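# Push utility cart through door into yellow bay

## Task

Bring the utility cart from this room through the self-closing door and leave it in the yellow-taped bay in the next room, with all four of its wheels inside the tape lines and none touching the tape. The case of copy paper has to sit in the cart's top tray with no part of it overhanging the tray's edges. The door must be closed when you finish. One robot or both may be used, and a robot that topples or is left leaning counts as failure.

## Robot and tools

Robots: two identical Hello Robot Stretch 4 units, r1 and r2. Each has an omni-wheel base, a lift on a vertical mast and one arm that telescopes forward, ending in a wrist (yaw, pitch, roll) and a two-finger gripper. They stand about 1.6 m tall, and the base rim lies within 0.23 m of the base origin. Each robot reports in its own frames, so where one robot is relative to the other can only be judged from images, lidar_m and wrist_depth_mm.

Frames: the base frame sits on the floor under the base centre, x ahead, y to the left, z up, in metres. hand_pose (a point between the open fingertips) is given in that frame and may be slightly off. base_odometry is expressed in the frame the base had at the scene's start; it counts wheel rotation only, so slip shows up as travel. Heading is in rad, left positive, range -3.142 to 3.142.

move: one call carries an action. Arguments are r1, r2, cameras and blocking. blocking must always be false; the call returns after roughly 0.5 s while the robots keep going. A robot not named keeps whatever it was doing. Per robot you may give base, joints or both, plus optional speeds, pace and contact_limits; or give end_of_arm alone.
- base: a relative offset from where the base last measured itself (or from its current spot if a move was still running). {"translate_m": d} drives straight, forward positive, -2 to 2 m. {"strafe_m": d} slides sideways, left positive, -2 to 2 m. {"rotate_rad": d} spins in place, counter-clockwise positive, -3.2 to 3.2 rad. translate_m and strafe_m may be combined into one straight diagonal; rotate_rad cannot be combined.
- joints: absolute targets by name. lift_m 0 to 1.2 m; arm_m 0 to 0.55 m; wrist_yaw_rad -1.134 to 4.276 (0 straight ahead, positive left, 3.14 folded back); wrist_pitch_rad -1.117 to 4.259 (0 level, 1.57 pointing down); wrist_roll_rad -1.117 to 4.259 (positive clockwise as seen from behind the gripper); gripper_m -0.038 to 0.141, the fingertip gap in metres (reading may be off by up to 0.015). Targets outside a range are clipped and reported; other bad values get the call refused, and unknown keys make it invalid.
- pace: "slow", "default", "fast" or "max". Base top speeds are 0.1/0.3/0.4/0.6 m/s and 1/2/3/4 rad/s; a raised lift (above 0.2) lowers base speed. speeds overrides a single joint's top speed (not gripper_m).
- contact_limits: 0 (gentlest) to 1 (hardest), default 0.5, only for arm_m, lift_m, translate_m, strafe_m, rotate_rad, and given next to its own command. A base limit persists until the next action naming base.
- end_of_arm: "enable_torque" re-powers wrist or gripper motors that cut out.
- cameras: list from r1_head_camera, r1_head_left_camera, r1_head_right_camera, r1_wrist_camera and the r2 equivalents, or "all"; [] gives none.
Example: {"r1": {"base": {"translate_m": 0.3}, "joints": {"gripper_m": 0.05}, "pace": "fast"}, "blocking": false}.

wait(seconds 0 to 10, cameras) lets time run and returns state; it ends early when a commanded robot comes to rest. wait(0) shows progress in the "earlier move" line. stop(cameras) brakes all running motions and re-brakes slack wheels. zoom_image(camera, region [x0,y0,x1,y1] pixels, max 504x504) enlarges part of a camera's latest image. finished_scene(scene) closes the current scene, given its number; the goal must hold with no robot help afterwards.

Results: the "move" line gives per robot "done" or its worst status. Statuses: moving, done (wheels turned as ordered, even if slipping), off_target, contact_stop (blocked; that part goes slack), time_out (target dropped), limit_stop_at_own_body, limit_stop_at_tilt (lean over 6 degrees; lift, arm, wheels go slack), torque_fault. Any unrequested stop, a refused call, blocks the remaining move/wait/finished_scene calls in that reply. "as last shown" lists robots not named; their status reads "not commanded". on_its_own reports uncommanded behaviour (holding, slack, off). lidar_m: 12 distances in metres, 30-degree sectors, first straight ahead then counter-clockwise (4th left, 7th behind, 10th right); "-" means nothing seen or closer than 0.25 m. wrist_depth_mm: 7x7 grid of depths, 100 to 2000 mm. base_tilt in degrees (forward, right), with a fixed error up to about 3. turned_by_wheels versus turned_by_imu differing by over 0.1 rad per move signals a bump or slip. motor_effort in percent, peak in brackets; servo_current in mA.

Gripping: command a gap more than 0.015 below the object's width; about 0.06 below resists tugging. Use -0.02 or less to close behind a handle. Neither gripper reading nor "done" proves a grasp; check servo_current. Lifting a load needs lift_m contact limit at least 0.3 for 2 kg.

Avoid: robots pressing on each other (fails the scene), including a gripper closing on the other robot's fingers; bases touching and then driving on. Two robots on the same command can differ by about 3 cm per metre, which strains a shared load and can tip a robot. Do not turn, drive or stop sharply with over 1 kg held and arm_m above 0.2; avoid strong pushes or pulls with a high gripper. Keep the wrist clear of the base and arm (low lift with gripper over base, upward tilt combined with roll or right yaw). Avoid dropping the paper, slamming the door, hard collisions and leaving the cart or robots tilted.

Each tool is called after "Call:" as name(argument=value, ...) on one line, values as JSON.

## Session

Call:
move(blocking=false)

Scene clock: 0.00 s.
r1.base_odometry: x=+0.000 y=+0.000 heading=+0.000
r1.turned_by_wheels: +0.000
r1.turned_by_imu: +0.000
r1.base_tilt: forward=-1.6 right=+1.3
r1.lidar_m: 1.92 2.25 3.81 1.93 0.97 0.84 0.83 0.93 0.77 0.76 0.93 1.59
r1.base_status: not commanded
r1.joint_positions: lift_m=+0.127 arm_m=+0.000 wrist_yaw_rad=+3.089 wrist_pitch_rad=+0.002 wrist_roll_rad=+0.000 gripper_m=+0.056
r1.joint_status: not commanded
r1.measured_speeds: all 0
r1.motor_effort: lift_m=+20 arm_m=-4 wheel_0=+0 wheel_1=+1 wheel_2=+1
r1.servo_current: wrist_yaw_rad=39 wrist_pitch_rad=46 wrist_roll_rad=65 gripper_m=39
r1.hand_pose: x=-0.1125 y=+0.1024 z=+0.3046 quat_wxyz=(+0.026, -0.001, +0.000, +1.000) (m; r1's base frame)
r1.wrist_depth_mm: 137 138 - - - - - / 113 139 - - - - - / 117 140 224 - - - - / 137 161 - - - - - / - - - - - - - / - - 191 - 187 - - / 842 759 750 788 788 732 768
r2.base_odometry: x=+0.000 y=+0.000 heading=+0.000
r2.turned_by_wheels: +0.000
r2.turned_by_imu: +0.000
r2.base_tilt: forward=-0.6 right=+0.1
r2.lidar_m: 2.02 1.45 1.40 1.49 2.01 2.22 2.34 3.17 1.60 3.62 2.59 2.46
r2.base_status: not commanded
r2.joint_positions: lift_m=+0.295 arm_m=+0.000 wrist_yaw_rad=+3.133 wrist_pitch_rad=+0.002 wrist_roll_rad=+0.000 gripper_m=+0.056
r2.joint_status: not commanded
r2.measured_speeds: all 0
r2.motor_effort: lift_m=+18 arm_m=-4 wheel_0=+0 wheel_1=-1 wheel_2=+0
r2.servo_current: wrist_yaw_rad=46 wrist_pitch_rad=39 wrist_roll_rad=46 gripper_m=59
r2.hand_pose: x=-0.1167 y=+0.0898 z=+0.4727 quat_wxyz=(+0.004, -0.001, +0.000, +1.000) (m; r2's base frame)
r2.wrist_depth_mm: - 140 - - - - - / - 126 150 - - - - / - 130 185 - - - - / 144 143 272 - - - - / 229 - - - - - - / 226 1576 196 1576 190 1618 1464 / 226 1060 1138 - - 1025 1060
pictures: r1_head_camera, r1_head_left_camera, r1_head_right_camera, r1_wrist_camera, r2_head_camera, r2_head_left_camera, r2_head_right_camera, r2_wrist_camera
Images, in order (width x height): r1_head_camera 420x560, r1_head_left_camera 420x672, r1_head_right_camera 420x672, r1_wrist_camera 616x392, r2_head_camera 420x560, r2_head_left_camera 420x672, r2_head_right_camera 420x672, r2_wrist_camera 616x392.

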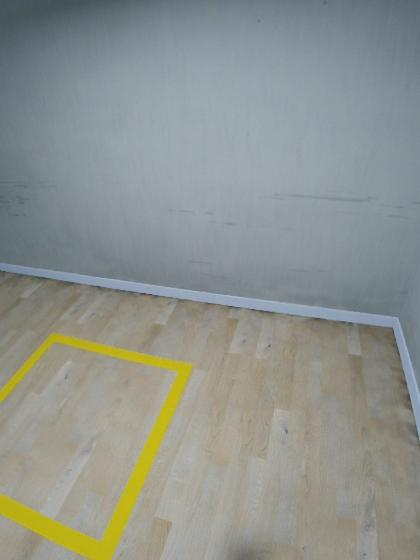

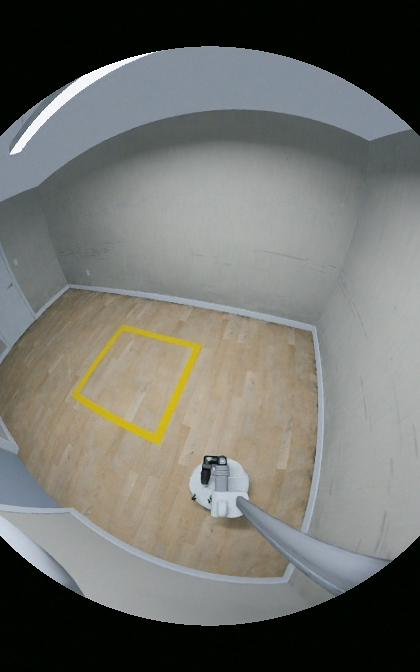

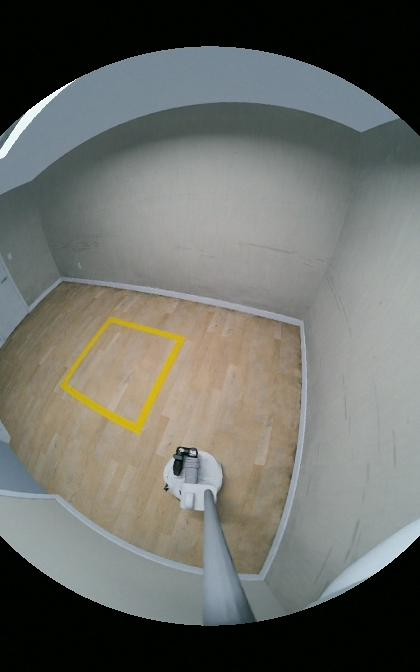

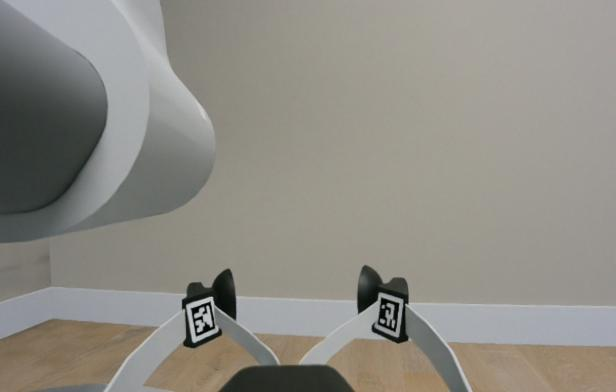

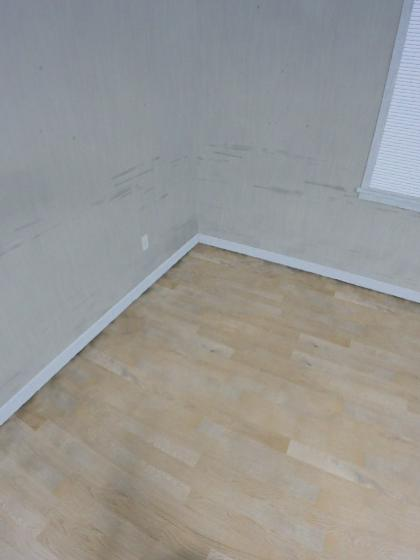

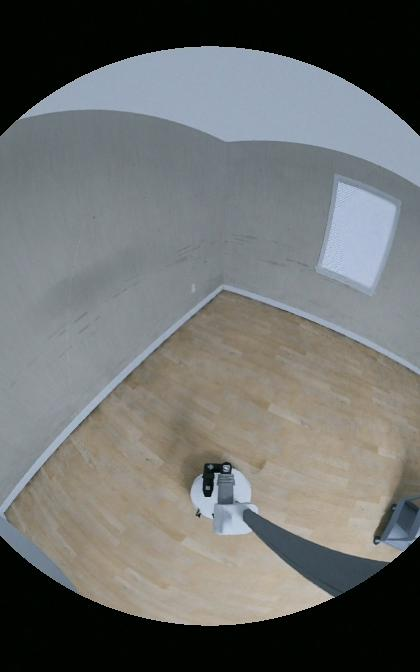

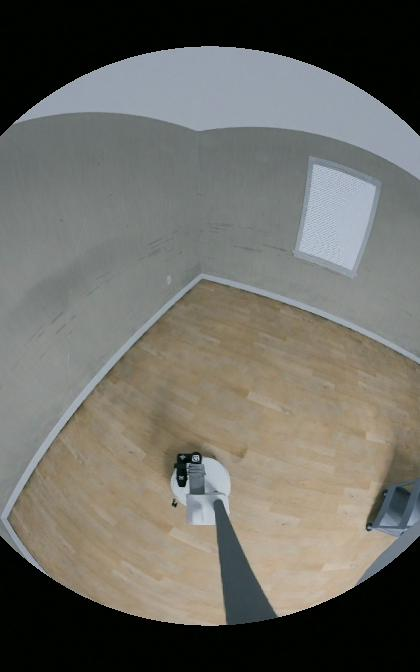

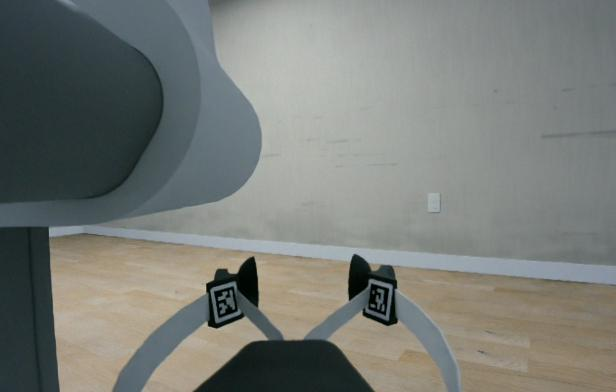

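Call:
move(blocking=false, r1={"base":{"rotate_rad":1.2}}, r2={"base":{"rotate_rad":-1.5}}, cameras=[])

Call:
wait(seconds=4, cameras=[])

Call:
wait(seconds=1, cameras=["r1_head_camera","r1_head_left_camera","r2_head_camera","r2_head_left_camera","r2_head_right_camera"])

Scene clock: 4.53 s.
move: r1 moving; r2 moving
r1.base_odometry: x=+0.000 y=+0.000 heading=+0.252
r1.turned_by_wheels: +0.252
r1.turned_by_imu: +0.252
r1.base_tilt: forward=-1.6 right=+1.2
r1.lidar_m: 1.98 2.71 3.66 1.25 0.89 0.80 0.87 0.80 0.77 0.82 1.11 1.92
r1.base_status: rotate_rad moving
r1.joint_positions: lift_m=+0.127 arm_m=+0.000 wrist_yaw_rad=+3.089 wrist_pitch_rad=+0.002 wrist_roll_rad=+0.000 gripper_m=+0.056
r1.joint_status: not commanded
r1.measured_speeds: translate_m=-0.001 strafe_m=-0.001 rotate_rad=+0.980 lift_m=+0.000 arm_m=+0.000 wrist_yaw_rad=+0.000 wrist_pitch_rad=+0.000 wrist_roll_rad=+0.000
r1.motor_effort: lift_m=+20(20) arm_m=-4(4) wheel_0=-8(9) wheel_1=-6(9) wheel_2=-7(7)
r1.servo_current: wrist_yaw_rad=59(59) wrist_pitch_rad=39(46) wrist_roll_rad=46(59) gripper_m=39(39)
r1.hand_pose: x=-0.1125 y=+0.1024 z=+0.3046 quat_wxyz=(+0.026, -0.001, +0.000, +1.000) (m; r1's base frame)
r1.wrist_depth_mm: 136 138 - - - - - / 113 139 - - - - - / 114 140 226 - - - - / 137 160 - - - - - / - - - - - - - / - 1060 190 - 187 - - / 778 750 750 798 750 699 732
r2.base_odometry: x=+0.000 y=+0.000 heading=-0.252
r2.turned_by_wheels: -0.252
r2.turned_by_imu: -0.244
r2.base_tilt: forward=-0.7 right=+0.1
r2.lidar_m: 2.52 1.62 1.40 1.40 1.67 2.23 2.24 2.64 1.59 1.63 2.93 2.49
r2.base_status: rotate_rad moving
r2.joint_positions: lift_m=+0.295 arm_m=+0.000 wrist_yaw_rad=+3.133 wrist_pitch_rad=+0.002 wrist_roll_rad=+0.000 gripper_m=+0.056
r2.joint_status: not commanded
r2.measured_speeds: translate_m=+0.000 strafe_m=+0.000 rotate_rad=-0.974 lift_m=+0.000 arm_m=+0.000 wrist_yaw_rad=+0.000 wrist_pitch_rad=+0.000 wrist_roll_rad=+0.000
r2.motor_effort: lift_m=+18(18) arm_m=-4(4) wheel_0=+8(9) wheel_1=+8(10) wheel_2=+9(11)
r2.servo_current: wrist_yaw_rad=33(52) wrist_pitch_rad=39(46) wrist_roll_rad=52(52) gripper_m=39(59)
r2.hand_pose: x=-0.1167 y=+0.0898 z=+0.4727 quat_wxyz=(+0.004, -0.001, +0.000, +1.000) (m; r2's base frame)
r2.wrist_depth_mm: - 141 - - - - - / - 127 150 - - - - / - 130 184 - - - - / 144 143 272 - - - - / 229 - - - - - - / 227 1576 196 1576 190 1661 1464 / 226 1060 1138 - - 1060 1060
pictures: none
No camera images: "cameras" was empty.

Scene clock: 5.87 s.
earlier move: r1 done; r2 moving
r1.base_odometry: x=+0.000 y=+0.000 heading=+1.200
r1.turned_by_wheels: +0.948
r1.turned_by_imu: +0.953
r1.base_tilt: forward=-1.6 right=+1.3
r1.lidar_m: 3.90 1.54 0.93 0.82 0.85 0.82 0.77 0.75 1.00 1.89 1.97 2.45
r1.base_status: done
r1.joint_positions: lift_m=+0.127 arm_m=+0.000 wrist_yaw_rad=+3.089 wrist_pitch_rad=+0.002 wrist_roll_rad=+0.000 gripper_m=+0.056
r1.joint_status: not commanded
r1.measured_speeds: all 0
r1.motor_effort: lift_m=+20(20) arm_m=-4(4) wheel_0=-2(10) wheel_1=-2(9) wheel_2=+0(8)
r1.servo_current: wrist_yaw_rad=65(65) wrist_pitch_rad=39(52) wrist_roll_rad=59(65) gripper_m=39(46)
r1.hand_pose: x=-0.1125 y=+0.1024 z=+0.3046 quat_wxyz=(+0.026, -0.001, +0.000, +1.000) (m; r1's base frame)
r1.wrist_depth_mm: 136 139 - - - - - / 113 139 - - - - - / 117 139 229 - - - - / 137 162 - - - - - / - - - - - - - / - - 191 - 188 - - / 788 163 750 798 778 778 778
r2.base_odometry: x=+0.000 y=+0.000 heading=-1.499
r2.turned_by_wheels: -1.248
r2.turned_by_imu: -1.215
r2.base_tilt: forward=-0.7 right=+0.1
r2.lidar_m: 3.33 2.51 2.48 1.87 1.46 1.39 1.52 2.19 2.22 2.42 3.48 1.60
r2.base_status: rotate_rad moving
r2.joint_positions: lift_m=+0.295 arm_m=+0.000 wrist_yaw_rad=+3.133 wrist_pitch_rad=+0.002 wrist_roll_rad=+0.000 gripper_m=+0.056
r2.joint_status: not commanded
r2.measured_speeds: all 0
r2.motor_effort: lift_m=+18(18) arm_m=-4(4) wheel_0=+0(11) wheel_1=+2(11) wheel_2=+2(11)
r2.servo_current: wrist_yaw_rad=46(59) wrist_pitch_rad=33(46) wrist_roll_rad=46(52) gripper_m=46(59)
r2.hand_pose: x=-0.1167 y=+0.0898 z=+0.4727 quat_wxyz=(+0.004, -0.001, +0.000, +1.000) (m; r2's base frame)
r2.wrist_depth_mm: - 140 - - - - - / - 126 141 - - - - / - 129 184 - - - - / 144 144 265 - - - - / 230 - - - - - - / 227 1576 195 1336 190 - - / 226 1042 1138 - - 1025 1060
wait: 1.33 of 4 s (r1 has come to rest)
pictures: none
No camera images: "cameras" was empty.

Scene clock: 6.07 s.
earlier move: r2 done
r1.base_odometry: x=+0.000 y=+0.000 heading=+1.200
r1.turned_by_wheels: +0.000
r1.turned_by_imu: +0.000
r1.base_tilt: forward=-1.6 right=+1.3
r1.lidar_m: 3.91 1.53 0.90 0.84 0.85 0.85 0.76 0.78 0.99 1.92 1.92 2.44
r1.base_status: done
r1.joint_positions: lift_m=+0.127 arm_m=+0.000 wrist_yaw_rad=+3.089 wrist_pitch_rad=+0.002 wrist_roll_rad=+0.000 gripper_m=+0.056
r1.joint_status: not commanded
r1.measured_speeds: all 0
r1.motor_effort: lift_m=+20(20) arm_m=-4(4) wheel_0=-2(10) wheel_1=-1(9) wheel_2=+0(8)
r1.servo_current: wrist_yaw_rad=33(65) wrist_pitch_rad=33(52) wrist_roll_rad=52(65) gripper_m=39(46)
r1.hand_pose: x=-0.1125 y=+0.1024 z=+0.3046 quat_wxyz=(+0.026, -0.001, +0.000, +1.000) (m; r1's base frame)
r1.wrist_depth_mm: 136 139 - - - - - / 113 139 - - - - - / 117 140 229 - - - - / 137 161 - - - - - / - - - - - - - / - - 190 - 187 - - / 778 163 759 788 788 788 778
r2.base_odometry: x=+0.000 y=+0.000 heading=-1.499
r2.turned_by_wheels: +0.000
r2.turned_by_imu: +0.000
r2.base_tilt: forward=-0.6 right=+0.1
r2.lidar_m: 3.34 2.53 2.50 1.87 1.44 1.40 1.52 2.20 2.23 2.38 3.46 1.60
r2.base_status: done
r2.joint_positions: lift_m=+0.295 arm_m=+0.000 wrist_yaw_rad=+3.133 wrist_pitch_rad=+0.002 wrist_roll_rad=+0.000 gripper_m=+0.056
r2.joint_status: not commanded
r2.measured_speeds: all 0
r2.motor_effort: lift_m=+18(18) arm_m=-4(4) wheel_0=+3(11) wheel_1=+1(11) wheel_2=+2(11)
r2.servo_current: wrist_yaw_rad=39(59) wrist_pitch_rad=39(46) wrist_roll_rad=52(52) gripper_m=39(59)
r2.hand_pose: x=-0.1167 y=+0.0898 z=+0.4727 quat_wxyz=(+0.004, -0.001, +0.000, +1.000) (m; r2's base frame)
r2.wrist_depth_mm: - 140 - - - - - / - 126 142 - - - - / - 130 185 - - - - / 144 143 265 - - - - / 229 - - - - - - / 228 1537 196 1336 190 - - / 226 1060 1138 - - 1042 1078
wait: 0.20 of 1 s (r2 has come to rest)
pictures: r1_head_camera, r1_head_left_camera, r2_head_camera, r2_head_left_camera, r2_head_right_camera
Images, in order (width x height): r1_head_camera 420x560, r1_head_left_camera 420x672, r2_head_camera 420x560, r2_head_left_camera 420x672, r2_head_right_camera 420x672.

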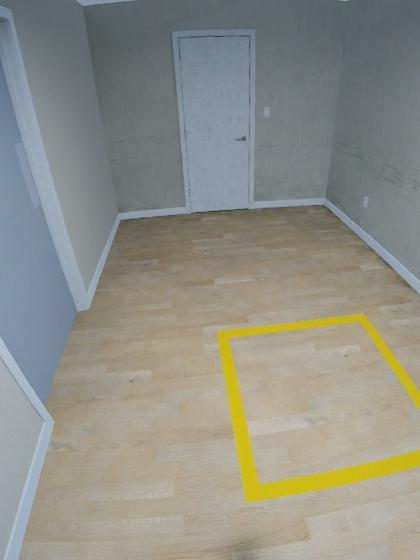

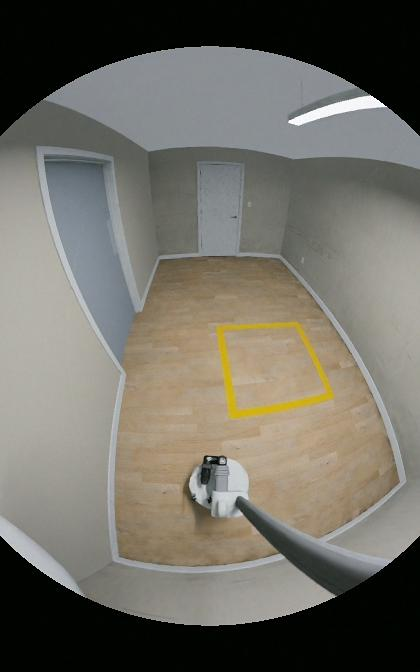

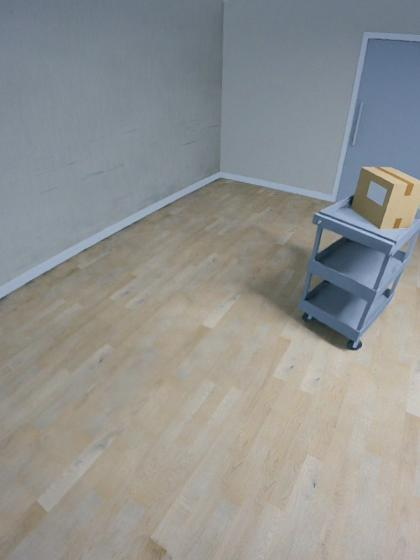

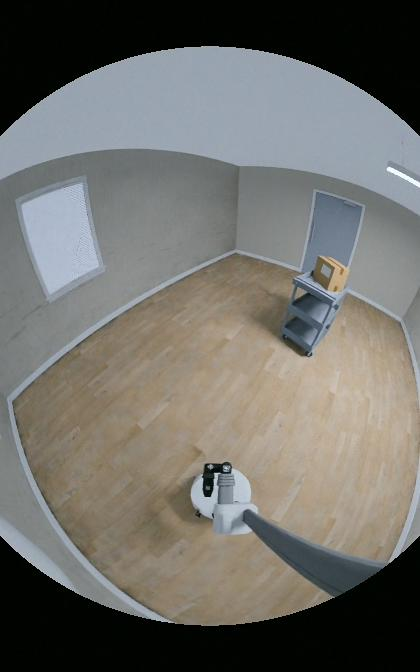

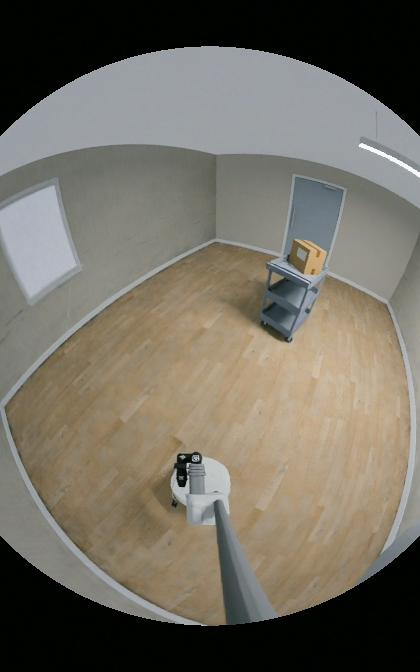

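Call:
zoom_image(camera="r2_head_camera", region=[280, 20, 420, 370])

Call:
zoom_image(camera="r2_head_right_camera", region=[210, 150, 420, 360])

Call:
zoom_image(camera="r1_head_left_camera", region=[20, 130, 180, 390])

Scaled by 1.440 from the camera's 420x560 image, which has a finer 1200x1600 frame.

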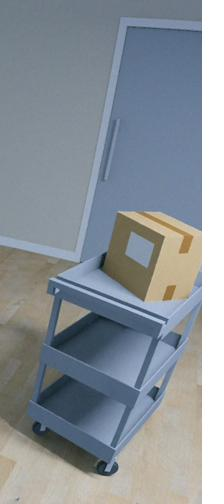

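Scaled by 2.400 from the camera's 420x672 image, which has a finer 600x960 frame.

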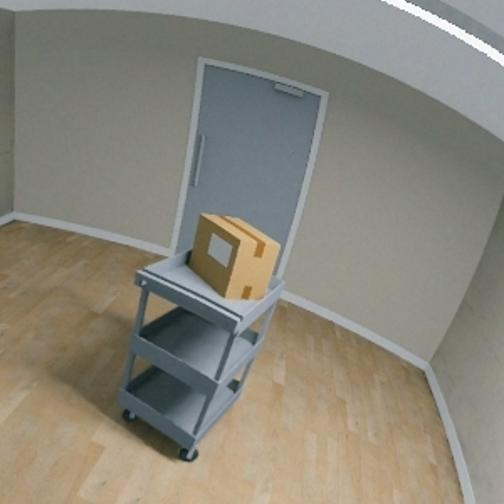

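Scaled by 1.938 from the camera's 420x672 image, which has a finer 600x960 frame.

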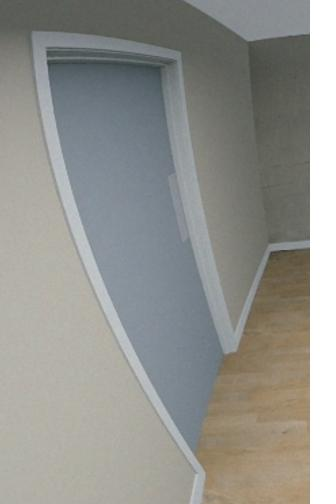

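Call:
move(blocking=false, r1={"base":{"translate_m":1.35},"joints":{"lift_m":0.6}}, r2={"base":{"rotate_rad":-0.55},"joints":{"lift_m":0.9,"wrist_yaw_rad":0}}, cameras=[])

Call:
wait(seconds=6, cameras=[])

Call:
wait(seconds=5, cameras=["r1_head_camera","r1_head_left_camera","r2_head_camera","r2_head_left_camera","r2_head_right_camera","r2_wrist_camera"])

Scene clock: 45.93 s.
move: r1 moving; r2 moving
r1.base_odometry: x=+0.011 y=+0.029 heading=+1.200
r1.turned_by_wheels: +0.000
r1.turned_by_imu: +0.000
r1.base_tilt: forward=-1.6 right=+1.3
r1.lidar_m: 3.87 1.55 0.91 0.84 0.85 0.90 0.80 0.83 1.04 1.92 1.94 2.44
r1.base_status: translate_m moving
r1.joint_positions: lift_m=+0.164 arm_m=+0.000 wrist_yaw_rad=+3.089 wrist_pitch_rad=+0.002 wrist_roll_rad=+0.000 gripper_m=+0.056
r1.joint_status: lift_m moving
r1.measured_speeds: translate_m=+0.122 strafe_m=+0.001 rotate_rad=+0.001 lift_m=+0.146 arm_m=+0.000 wrist_yaw_rad=+0.000 wrist_pitch_rad=+0.000 wrist_roll_rad=+0.000
r1.motor_effort: lift_m=+27(27) arm_m=-4(4) wheel_0=+9(9) wheel_1=+7(7) wheel_2=-8(9)
r1.servo_current: wrist_yaw_rad=52(52) wrist_pitch_rad=46(46) wrist_roll_rad=46(65) gripper_m=46(46)
r1.hand_pose: x=-0.1125 y=+0.1024 z=+0.3421 quat_wxyz=(+0.026, -0.001, +0.000, +1.000) (m; r1's base frame)
r1.wrist_depth_mm: - 138 - - - - - / 112 139 - - - - - / 116 139 220 - - - - / 136 157 - - - - - / - - - - - - - / - - 190 - 188 - - / - 164 778 143 854 831 831
r2.base_odometry: x=+0.000 y=+0.000 heading=-1.751
r2.turned_by_wheels: -0.252
r2.turned_by_imu: -0.244
r2.base_tilt: forward=-0.7 right=+0.0
r2.lidar_m: 1.69 2.82 2.49 2.48 1.56 1.39 1.43 1.73 2.22 2.25 2.77 1.60
r2.base_status: rotate_rad moving
r2.joint_positions: lift_m=+0.333 arm_m=+0.000 wrist_yaw_rad=+2.570 wrist_pitch_rad=+0.002 wrist_roll_rad=+0.000 gripper_m=+0.056
r2.joint_status: lift_m moving; wrist_yaw_rad moving
r2.measured_speeds: translate_m=+0.000 strafe_m=+0.000 rotate_rad=-0.976 lift_m=+0.146 arm_m=+0.000 wrist_yaw_rad=-1.738 wrist_pitch_rad=+0.000 wrist_roll_rad=+0.000
r2.motor_effort: lift_m=+24(24) arm_m=-4(4) wheel_0=+6(11) wheel_1=+8(9) wheel_2=+10(11)
r2.servo_current: wrist_yaw_rad=91(111) wrist_pitch_rad=46(46) wrist_roll_rad=46(59) gripper_m=52(52)
r2.hand_pose: x=-0.0243 y=+0.2295 z=+0.5104 quat_wxyz=(+0.282, -0.001, +0.000, +0.959) (m; r2's base frame)
r2.wrist_depth_mm: - - - - - - - / - - - - - - - / 243 - - - - - - / - - - - - - - / - - - - - - - / - - 191 1366 191 1430 1430 / 1182 1138 1182 - - 1098 1098
pictures: none
No camera images: "cameras" was empty.

Scene clock: 48.73 s.
earlier move: r1 moving; r2 done
r1.base_odometry: x=+0.294 y=+0.756 heading=+1.200
r1.turned_by_wheels: +0.000
r1.turned_by_imu: +0.000
r1.base_tilt: forward=-1.6 right=+1.3
r1.lidar_m: 3.10 1.59 1.11 0.93 0.96 1.22 1.57 1.60 2.02 1.82 1.83 2.33
r1.base_status: translate_m moving
r1.joint_positions: lift_m=+0.600 arm_m=+0.000 wrist_yaw_rad=+3.089 wrist_pitch_rad=+0.002 wrist_roll_rad=+0.000 gripper_m=+0.056
r1.joint_status: all done
r1.measured_speeds: translate_m=+0.299 strafe_m=-0.001 rotate_rad=+0.001 lift_m=+0.000 arm_m=+0.000 wrist_yaw_rad=+0.000 wrist_pitch_rad=+0.000 wrist_roll_rad=+0.000
r1.motor_effort: lift_m=+25(29) arm_m=-4(4) wheel_0=+5(9) wheel_1=+5(8) wheel_2=-6(10)
r1.servo_current: wrist_yaw_rad=46(72) wrist_pitch_rad=46(52) wrist_roll_rad=52(65) gripper_m=39(52)
r1.hand_pose: x=-0.1125 y=+0.1024 z=+0.7771 quat_wxyz=(+0.026, -0.001, +0.000, +1.000) (m; r1's base frame)
r1.wrist_depth_mm: 136 138 - - - - - / 111 139 - - - - - / 115 139 218 - - - - / 136 153 253 - - - - / - - - - - - - / - - 190 - 188 - - / - 140 182 136 182 - -
r2.base_odometry: x=+0.000 y=+0.000 heading=-2.048
r2.turned_by_wheels: -0.297
r2.turned_by_imu: -0.289
r2.base_tilt: forward=-0.7 right=+0.0
r2.lidar_m: 1.59 3.38 2.57 2.49 1.91 1.45 1.41 1.49 2.16 2.22 2.36 3.42
r2.base_status: done
r2.joint_positions: lift_m=+0.900 arm_m=+0.000 wrist_yaw_rad=+0.003 wrist_pitch_rad=+0.002 wrist_roll_rad=+0.000 gripper_m=+0.056
r2.joint_status: all done
r2.measured_speeds: all 0
r2.motor_effort: lift_m=+21(26) arm_m=-4(4) wheel_0=+5(11) wheel_1=+3(9) wheel_2=+5(11)
r2.servo_current: wrist_yaw_rad=52(163) wrist_pitch_rad=46(46) wrist_roll_rad=46(59) gripper_m=52(52)
r2.hand_pose: x=+0.4596 y=-0.0866 z=+1.0775 quat_wxyz=(+1.000, +0.000, +0.001, +0.001) (m; r2's base frame)
r2.wrist_depth_mm: - - - - - - - / - - - - - - - / - - - - - - - / - - - - - - - / - - - 1808 - - - / - - 195 - 190 - - / - - - - - - -
wait: 2.80 of 6 s (r2 has come to rest)
pictures: none
No camera images: "cameras" was empty.

Scene clock: 51.43 s.
earlier move: r1 done
r1.base_odometry: x=+0.489 y=+1.258 heading=+1.200
r1.turned_by_wheels: +0.000
r1.turned_by_imu: +0.000
r1.base_tilt: forward=-1.6 right=+1.3
r1.lidar_m: 2.58 1.68 1.21 1.09 1.05 1.31 2.12 2.16 1.93 1.74 1.78 2.23
r1.base_status: done
r1.joint_positions: lift_m=+0.600 arm_m=+0.000 wrist_yaw_rad=+3.089 wrist_pitch_rad=+0.002 wrist_roll_rad=+0.000 gripper_m=+0.056
r1.joint_status: all done
r1.measured_speeds: all 0
r1.motor_effort: lift_m=+25(29) arm_m=-4(4) wheel_0=+1(9) wheel_1=+2(8) wheel_2=+1(10)
r1.servo_current: wrist_yaw_rad=39(72) wrist_pitch_rad=39(52) wrist_roll_rad=46(65) gripper_m=46(52)
r1.hand_pose: x=-0.1125 y=+0.1024 z=+0.7771 quat_wxyz=(+0.026, -0.001, +0.000, +1.000) (m; r1's base frame)
r1.wrist_depth_mm: 136 138 - - - - - / 113 139 - - - - - / 118 139 273 - - - - / 137 162 - - - - - / - - - - - - - / - - 193 - 188 - - / 1863 1756 1708 153 1921 - -
r2.base_odometry: x=+0.000 y=+0.000 heading=-2.048
r2.turned_by_wheels: +0.000
r2.turned_by_imu: +0.000
r2.base_tilt: forward=-0.7 right=+0.1
r2.lidar_m: 1.62 3.39 2.58 2.48 1.88 1.46 1.38 1.48 2.17 2.21 2.35 3.37
r2.base_status: done
r2.joint_positions: lift_m=+0.900 arm_m=+0.000 wrist_yaw_rad=+0.003 wrist_pitch_rad=+0.002 wrist_roll_rad=+0.000 gripper_m=+0.056
r2.joint_status: all done
r2.measured_speeds: all 0
r2.motor_effort: lift_m=+21(26) arm_m=-4(4) wheel_0=+5(11) wheel_1=+3(9) wheel_2=+5(11)
r2.servo_current: wrist_yaw_rad=39(163) wrist_pitch_rad=46(46) wrist_roll_rad=65(65) gripper_m=46(52)
r2.hand_pose: x=+0.4596 y=-0.0866 z=+1.0775 quat_wxyz=(+1.000, +0.000, +0.001, +0.001) (m; r2's base frame)
r2.wrist_depth_mm: - - - - - - - / - - - - - - - / - - - - - - - / - - - - - - - / - - - 1708 - - - / - - 195 - 190 - - / - - - - - - -
wait: 2.70 of 5 s (r1 has come to rest)
pictures: r1_head_camera, r1_head_left_camera, r2_head_camera, r2_head_left_camera, r2_head_right_camera, r2_wrist_camera
Images, in order (width x height): r1_head_camera 420x560, r1_head_left_camera 420x672, r2_head_camera 420x560, r2_head_left_camera 420x672, r2_head_right_camera 420x672, r2_wrist_camera 616x392.

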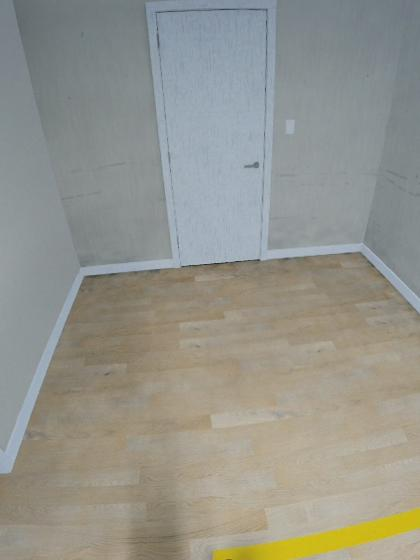

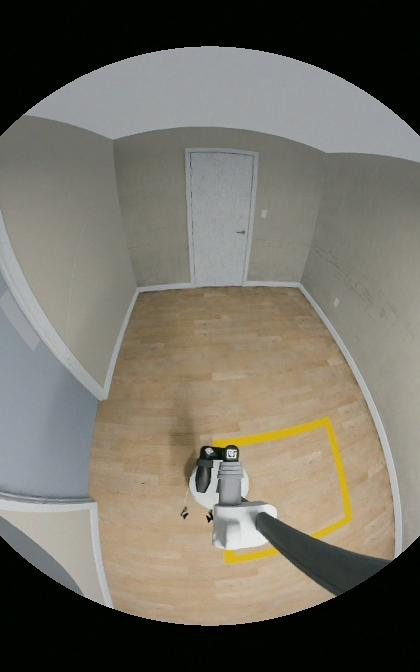

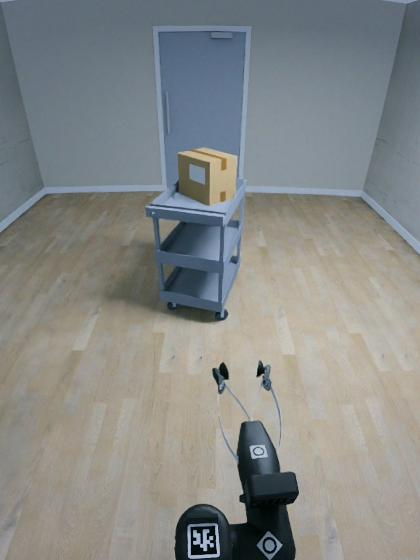

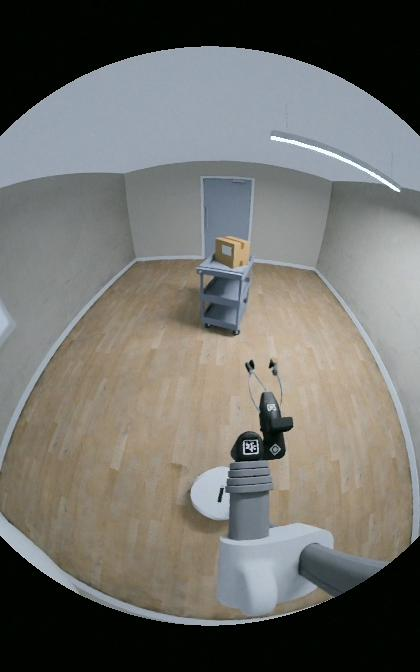

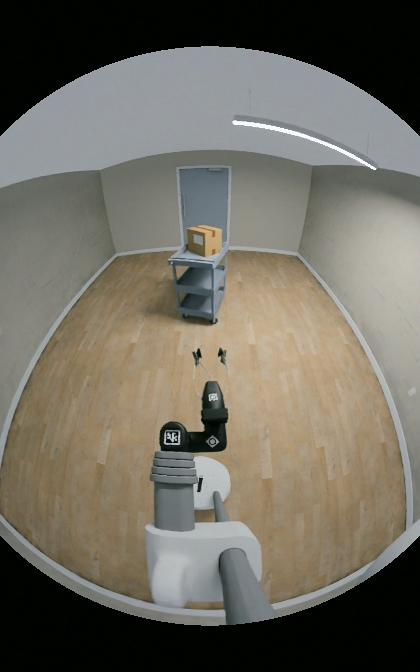

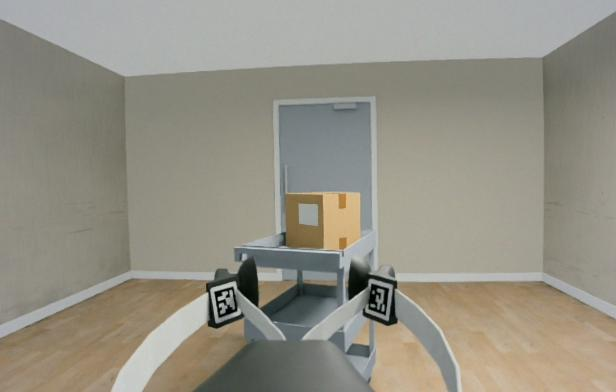

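Call:
zoom_image(camera="r2_wrist_camera", region=[200, 160, 420, 380])

Call:
zoom_image(camera="r2_head_camera", region=[110, 110, 290, 340])

Scaled by 2.291.

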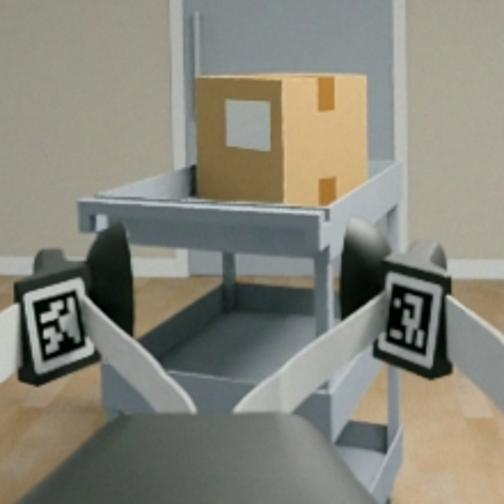

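Scaled by 2.191 from the camera's 420x560 image, which has a finer 1200x1600 frame.

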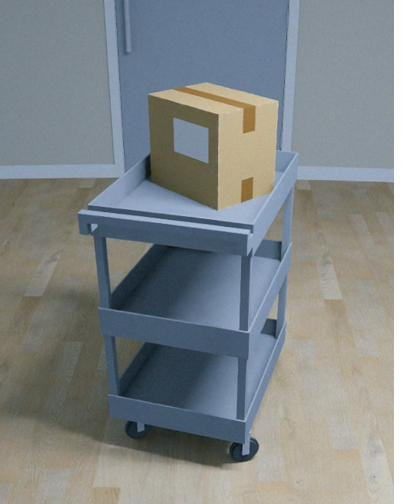

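Call:
move(blocking=false, r1={"base":{"rotate_rad":1.67},"joints":{"lift_m":0.9,"wrist_yaw_rad":0.0,"gripper_m":-0.03}}, r2={"base":{"translate_m":0.6},"joints":{"wrist_roll_rad":1.57,"gripper_m":0.12,"lift_m":0.8}}, cameras=[])

Call:
wait(seconds=4, cameras=[])

Call:
wait(seconds=4, cameras=["r1_head_camera","r1_head_left_camera","r1_wrist_camera","r2_head_camera","r2_head_right_camera","r2_wrist_camera"])

Scene clock: 94.93 s.
move: r1 moving; r2 moving
r1.base_odometry: x=+0.489 y=+1.258 heading=+1.452
r1.turned_by_wheels: +0.252
r1.turned_by_imu: +0.252
r1.base_tilt: forward=-1.6 right=+1.3
r1.lidar_m: 2.59 1.31 1.11 1.04 1.12 1.68 2.09 2.28 1.81 1.74 1.93 2.62
r1.base_status: rotate_rad moving
r1.joint_positions: lift_m=+0.637 arm_m=+0.000 wrist_yaw_rad=+2.503 wrist_pitch_rad=+0.002 wrist_roll_rad=+0.000 gripper_m=+0.037
r1.joint_status: lift_m moving; wrist_yaw_rad moving; gripper_m moving
r1.measured_speeds: translate_m=+0.000 strafe_m=+0.000 rotate_rad=+0.971 lift_m=+0.146 arm_m=+0.000 wrist_yaw_rad=-1.820 wrist_pitch_rad=+0.000 wrist_roll_rad=+0.000
r1.motor_effort: lift_m=+28(28) arm_m=-4(4) wheel_0=-8(8) wheel_1=-9(9) wheel_2=-6(8)
r1.servo_current: wrist_yaw_rad=72(150) wrist_pitch_rad=46(52) wrist_roll_rad=59(59) gripper_m=111(111)
r1.hand_pose: x=-0.0084 y=+0.2422 z=+0.8150 quat_wxyz=(+0.314, -0.001, +0.000, +0.949) (m; r1's base frame)
r1.wrist_depth_mm: - - - - - - - / - - - - - - 854 / - - - - - - 866 / - - - - - - 854 / - - - - - - 842 / - - 196 - 187 - 866 / 1808 1808 1808 158 - - -
r2.base_odometry: x=-0.014 y=-0.028 heading=-2.048
r2.turned_by_wheels: +0.000
r2.turned_by_imu: +0.001
r2.base_tilt: forward=-0.7 right=+0.1
r2.lidar_m: 1.57 3.38 2.56 2.48 1.96 1.49 1.45 1.56 2.18 2.22 2.35 3.41
r2.base_status: translate_m moving
r2.joint_positions: lift_m=+0.862 arm_m=+0.000 wrist_yaw_rad=+0.003 wrist_pitch_rad=+0.002 wrist_roll_rad=+0.589 gripper_m=+0.075
r2.joint_status: lift_m moving; wrist_roll_rad moving; gripper_m moving
r2.measured_speeds: translate_m=+0.122 strafe_m=-0.001 rotate_rad=-0.001 lift_m=-0.146 arm_m=+0.000 wrist_yaw_rad=+0.000 wrist_pitch_rad=+0.000 wrist_roll_rad=+1.820
r2.motor_effort: lift_m=+13(19) arm_m=-3(4) wheel_0=+5(8) wheel_1=+7(10) wheel_2=-12(13)
r2.servo_current: wrist_yaw_rad=39(52) wrist_pitch_rad=39(46) wrist_roll_rad=59(98) gripper_m=85(91)
r2.hand_pose: x=+0.4596 y=-0.0866 z=+1.0401 quat_wxyz=(+0.957, +0.290, +0.001, +0.001) (m; r2's base frame)
r2.wrist_depth_mm: - - - - - - - / - - - - - - - / - - - - - - - / - - - 1808 - - - / - - - 1756 - - - / - - 190 - 188 1983 1618 / - - - - - 1576 1336
pictures: none
No camera images: "cameras" was empty.

Scene clock: 96.77 s.
earlier move: r1 done; r2 moving
r1.base_odometry: x=+0.489 y=+1.258 heading=+2.870
r1.turned_by_wheels: +1.418
r1.turned_by_imu: +1.426
r1.base_tilt: forward=-1.6 right=+1.3
r1.lidar_m: 1.09 1.03 1.42 2.10 2.18 1.87 1.75 1.84 2.44 2.60 1.52 1.18
r1.base_status: done
r1.joint_positions: lift_m=+0.900 arm_m=+0.000 wrist_yaw_rad=+0.003 wrist_pitch_rad=+0.002 wrist_roll_rad=+0.000 gripper_m=-0.029
r1.joint_status: all done
r1.measured_speeds: all 0
r1.motor_effort: lift_m=+25(29) arm_m=-4(4) wheel_0=-3(11) wheel_1=-2(9) wheel_2=+0(8)
r1.servo_current: wrist_yaw_rad=46(150) wrist_pitch_rad=46(52) wrist_roll_rad=52(65) gripper_m=59(124)
r1.hand_pose: x=+0.4596 y=-0.0866 z=+1.0771 quat_wxyz=(+1.000, +0.000, +0.001, +0.001) (m; r1's base frame)
r1.wrist_depth_mm: - 831 - - - - 891 / 768 831 - - - - 891 / 768 854 - - - 917 891 / 778 831 - - - 917 891 / 788 820 - - - 917 904 / 778 854 181 198 173 - 891 / - 136 159 - 149 - 878
r2.base_odometry: x=-0.233 y=-0.450 heading=-2.048
r2.turned_by_wheels: +0.000
r2.turned_by_imu: +0.001
r2.base_tilt: forward=-0.7 right=+0.0
r2.lidar_m: 1.09 3.34 2.55 2.45 2.57 1.97 1.91 2.03 2.29 2.25 2.39 3.44
r2.base_status: translate_m moving
r2.joint_positions: lift_m=+0.800 arm_m=+0.000 wrist_yaw_rad=+0.003 wrist_pitch_rad=+0.002 wrist_roll_rad=+1.568 gripper_m=+0.120
r2.joint_status: all done
r2.measured_speeds: translate_m=+0.220 strafe_m=+0.000 rotate_rad=+0.001 lift_m=+0.000 arm_m=+0.000 wrist_yaw_rad=+0.000 wrist_pitch_rad=+0.000 wrist_roll_rad=+0.000
r2.motor_effort: lift_m=+14(19) arm_m=-4(4) wheel_0=+5(10) wheel_1=+4(10) wheel_2=-4(14)
r2.servo_current: wrist_yaw_rad=39(59) wrist_pitch_rad=39(46) wrist_roll_rad=46(98) gripper_m=52(104)
r2.hand_pose: x=+0.4596 y=-0.0866 z=+0.9781 quat_wxyz=(+0.708, +0.706, +0.002, +0.000) (m; r2's base frame)
r2.wrist_depth_mm: - - - - - 1921 1308 / - - - - - - 1336 / - - - - - 1618 1308 / - - - 1205 960 931 - / - - - - 1008 991 - / - - 199 - 200 1618 1281 / - - - - - 1921 1366
wait: 1.83 of 4 s (r1 has come to rest)
pictures: none
No camera images: "cameras" was empty.

Scene clock: 97.93 s.
earlier move: r2 done
r1.base_odometry: x=+0.489 y=+1.258 heading=+2.870
r1.turned_by_wheels: +0.000
r1.turned_by_imu: +0.000
r1.base_tilt: forward=-1.6 right=+1.3
r1.lidar_m: 1.09 1.06 1.40 2.11 2.19 1.86 1.74 1.81 2.44 2.59 1.53 1.15
r1.base_status: done
r1.joint_positions: lift_m=+0.900 arm_m=+0.000 wrist_yaw_rad=+0.003 wrist_pitch_rad=+0.002 wrist_roll_rad=+0.000 gripper_m=-0.029
r1.joint_status: all done
r1.measured_speeds: all 0
r1.motor_effort: lift_m=+25(29) arm_m=-4(4) wheel_0=-3(11) wheel_1=-2(9) wheel_2=+0(8)
r1.servo_current: wrist_yaw_rad=33(150) wrist_pitch_rad=46(52) wrist_roll_rad=52(65) gripper_m=59(124)
r1.hand_pose: x=+0.4596 y=-0.0866 z=+1.0771 quat_wxyz=(+1.000, +0.000, +0.001, +0.001) (m; r1's base frame)
r1.wrist_depth_mm: - 820 - - - - 891 / 768 831 - - - - 891 / 768 866 - - - 917 891 / 788 831 - - - 904 891 / 768 842 - - - 917 891 / 778 866 181 198 173 - 904 / - 137 159 - 149 - 891
r2.base_odometry: x=-0.275 y=-0.533 heading=-2.048
r2.turned_by_wheels: +0.000
r2.turned_by_imu: +0.000
r2.base_tilt: forward=-0.7 right=+0.1
r2.lidar_m: 1.00 3.34 2.55 2.45 2.64 2.08 1.99 2.13 2.32 2.26 2.40 3.46
r2.base_status: done
r2.joint_positions: lift_m=+0.800 arm_m=+0.000 wrist_yaw_rad=+0.003 wrist_pitch_rad=+0.002 wrist_roll_rad=+1.568 gripper_m=+0.120
r2.joint_status: all done
r2.measured_speeds: all 0
r2.motor_effort: lift_m=+14(19) arm_m=-4(4) wheel_0=+4(10) wheel_1=+3(10) wheel_2=-2(14)
r2.servo_current: wrist_yaw_rad=39(59) wrist_pitch_rad=39(46) wrist_roll_rad=39(98) gripper_m=52(104)
r2.hand_pose: x=+0.4596 y=-0.0866 z=+0.9781 quat_wxyz=(+0.708, +0.706, +0.002, +0.000) (m; r2's base frame)
r2.wrist_depth_mm: - - - - - 1983 1336 / - - - - - 1983 1366 / - - - - - 1397 1281 / - - - 1118 831 854 - / - - - 1308 878 891 - / - - 198 - 196 1661 1397 / - - - - - 1983 1366
wait: 1.17 of 4 s (r2 has come to rest)
pictures: r1_head_camera, r1_head_left_camera, r1_wrist_camera, r2_head_camera, r2_head_right_camera, r2_wrist_camera
Images, in order (width x height): r1_head_camera 420x560, r1_head_left_camera 420x672, r1_wrist_camera 616x392, r2_head_camera 420x560, r2_head_right_camera 420x672, r2_wrist_camera 616x392.

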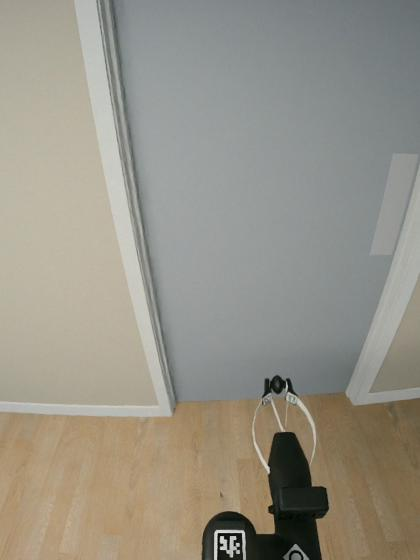

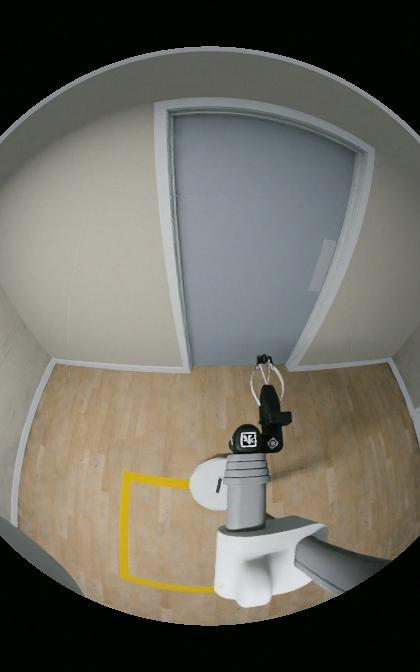

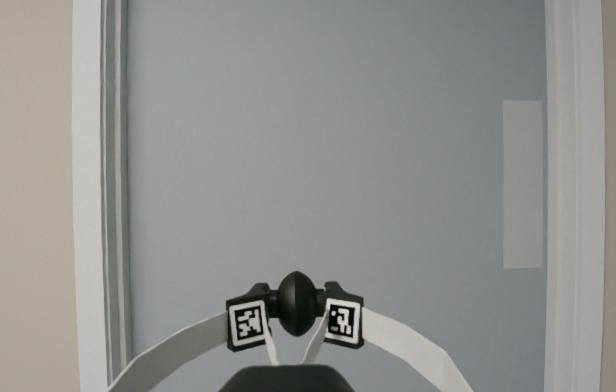

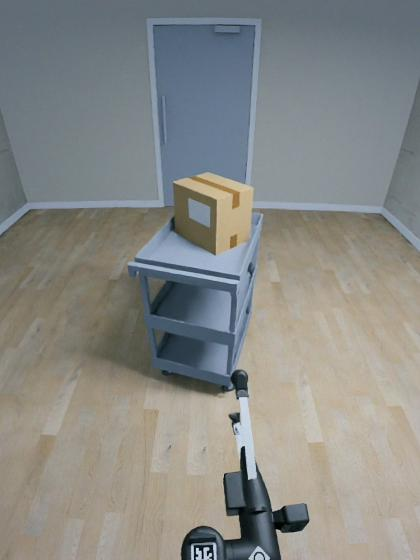

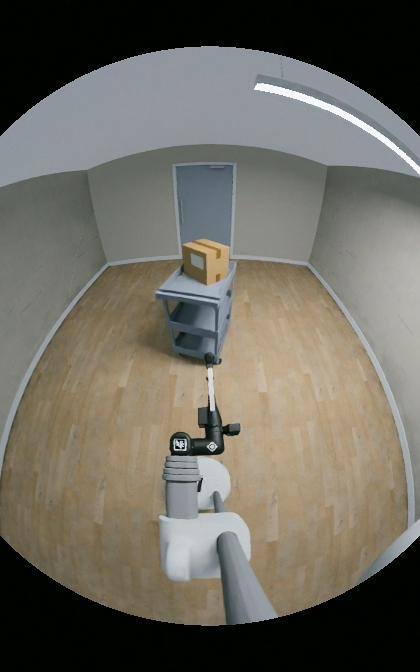

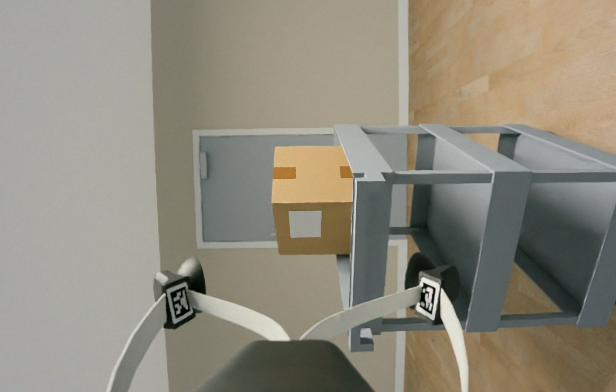

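Call:
move(blocking=false, r1={"base":{"rotate_rad":0.1},"joints":{"lift_m":0.35,"wrist_yaw_rad":3.09}}, cameras=["r2_wrist_camera","r2_head_camera"])

Call:
zoom_image(camera="r2_wrist_camera", region=[260, 110, 430, 370])

Call:
zoom_image(camera="r2_head_camera", region=[110, 160, 280, 400])

Scene clock: 137.43 s.
move: r1 moving
r1.base_odometry: x=+0.489 y=+1.258 heading=+2.969
r1.turned_by_wheels: +0.100
r1.turned_by_imu: +0.100
r1.base_tilt: forward=-1.6 right=+1.2
r1.lidar_m: 1.06 1.06 1.57 2.09 2.23 1.80 1.74 1.88 2.68 2.57 1.38 1.11
r1.base_status: rotate_rad moving
r1.joint_positions: lift_m=+0.863 arm_m=+0.000 wrist_yaw_rad=+0.587 wrist_pitch_rad=+0.002 wrist_roll_rad=+0.000 gripper_m=-0.029
r1.joint_status: lift_m moving; wrist_yaw_rad moving
r1.measured_speeds: translate_m=+0.000 strafe_m=+0.000 rotate_rad=+0.000 lift_m=-0.146 arm_m=+0.000 wrist_yaw_rad=+1.820 wrist_pitch_rad=+0.000 wrist_roll_rad=+0.000
r1.motor_effort: lift_m=+10(25) arm_m=-4(4) wheel_0=-3(7) wheel_1=-1(8) wheel_2=-2(6)
r1.servo_current: wrist_yaw_rad=85(130) wrist_pitch_rad=46(46) wrist_roll_rad=52(52) gripper_m=59(65)
r1.hand_pose: x=+0.4595 y=+0.0868 z=+1.0402 quat_wxyz=(+0.957, +0.000, +0.001, +0.289) (m; r1's base frame)
r1.wrist_depth_mm: - - - - 831 - - / - - - - 831 - - / - - - - 831 - - / - - - - 842 - - / - - - - 842 - - / - - 181 200 178 - - / - 136 159 161 157 - -
r2: as last shown
r2.lidar_m: 0.99 3.33 2.56 2.46 2.61 2.08 2.00 2.11 2.34 2.26 2.41 3.44
r2.motor_effort: lift_m=+14(14) arm_m=-4(4) wheel_0=+4(4) wheel_1=+3(4) wheel_2=-2(2)
r2.servo_current: wrist_yaw_rad=52(59) wrist_pitch_rad=52(52) wrist_roll_rad=46(59) gripper_m=52(52)
r2.wrist_depth_mm: - - - - - 1983 1336 / - - - - - 1921 1366 / - - - - - 1366 1281 / - - - 1118 866 842 - / - - - 1308 891 891 - / - - 198 - 196 1576 1397 / - - - - - 1983 1366
pictures: r2_head_camera, r2_wrist_camera
Images, in order (width x height): r2_head_camera 420x560, r2_wrist_camera 616x392.

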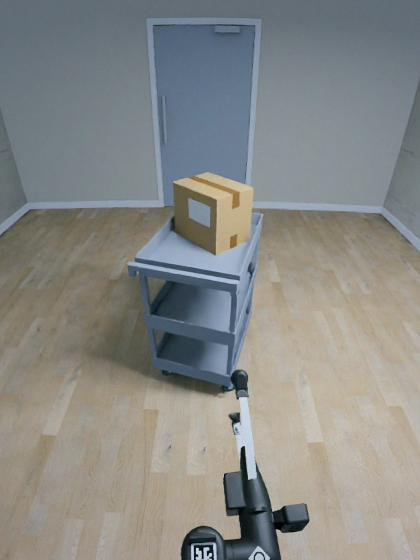

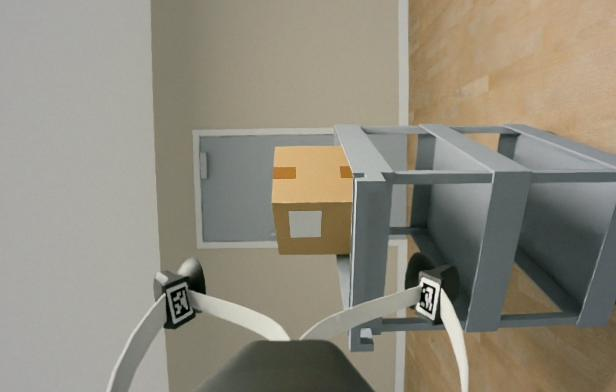

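Scaled by 1.938.

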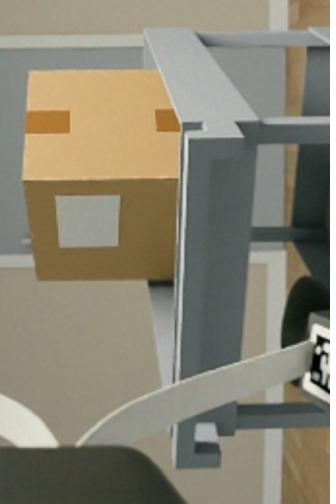

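Scaled by 2.100 from the camera's 420x560 image, which has a finer 1200x1600 frame.

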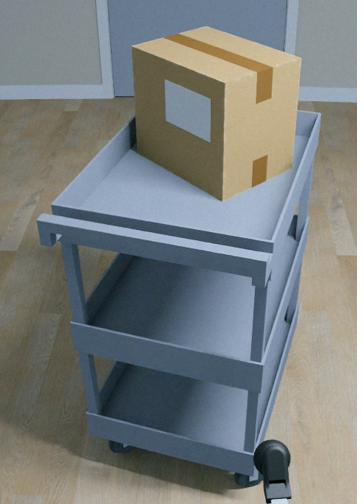

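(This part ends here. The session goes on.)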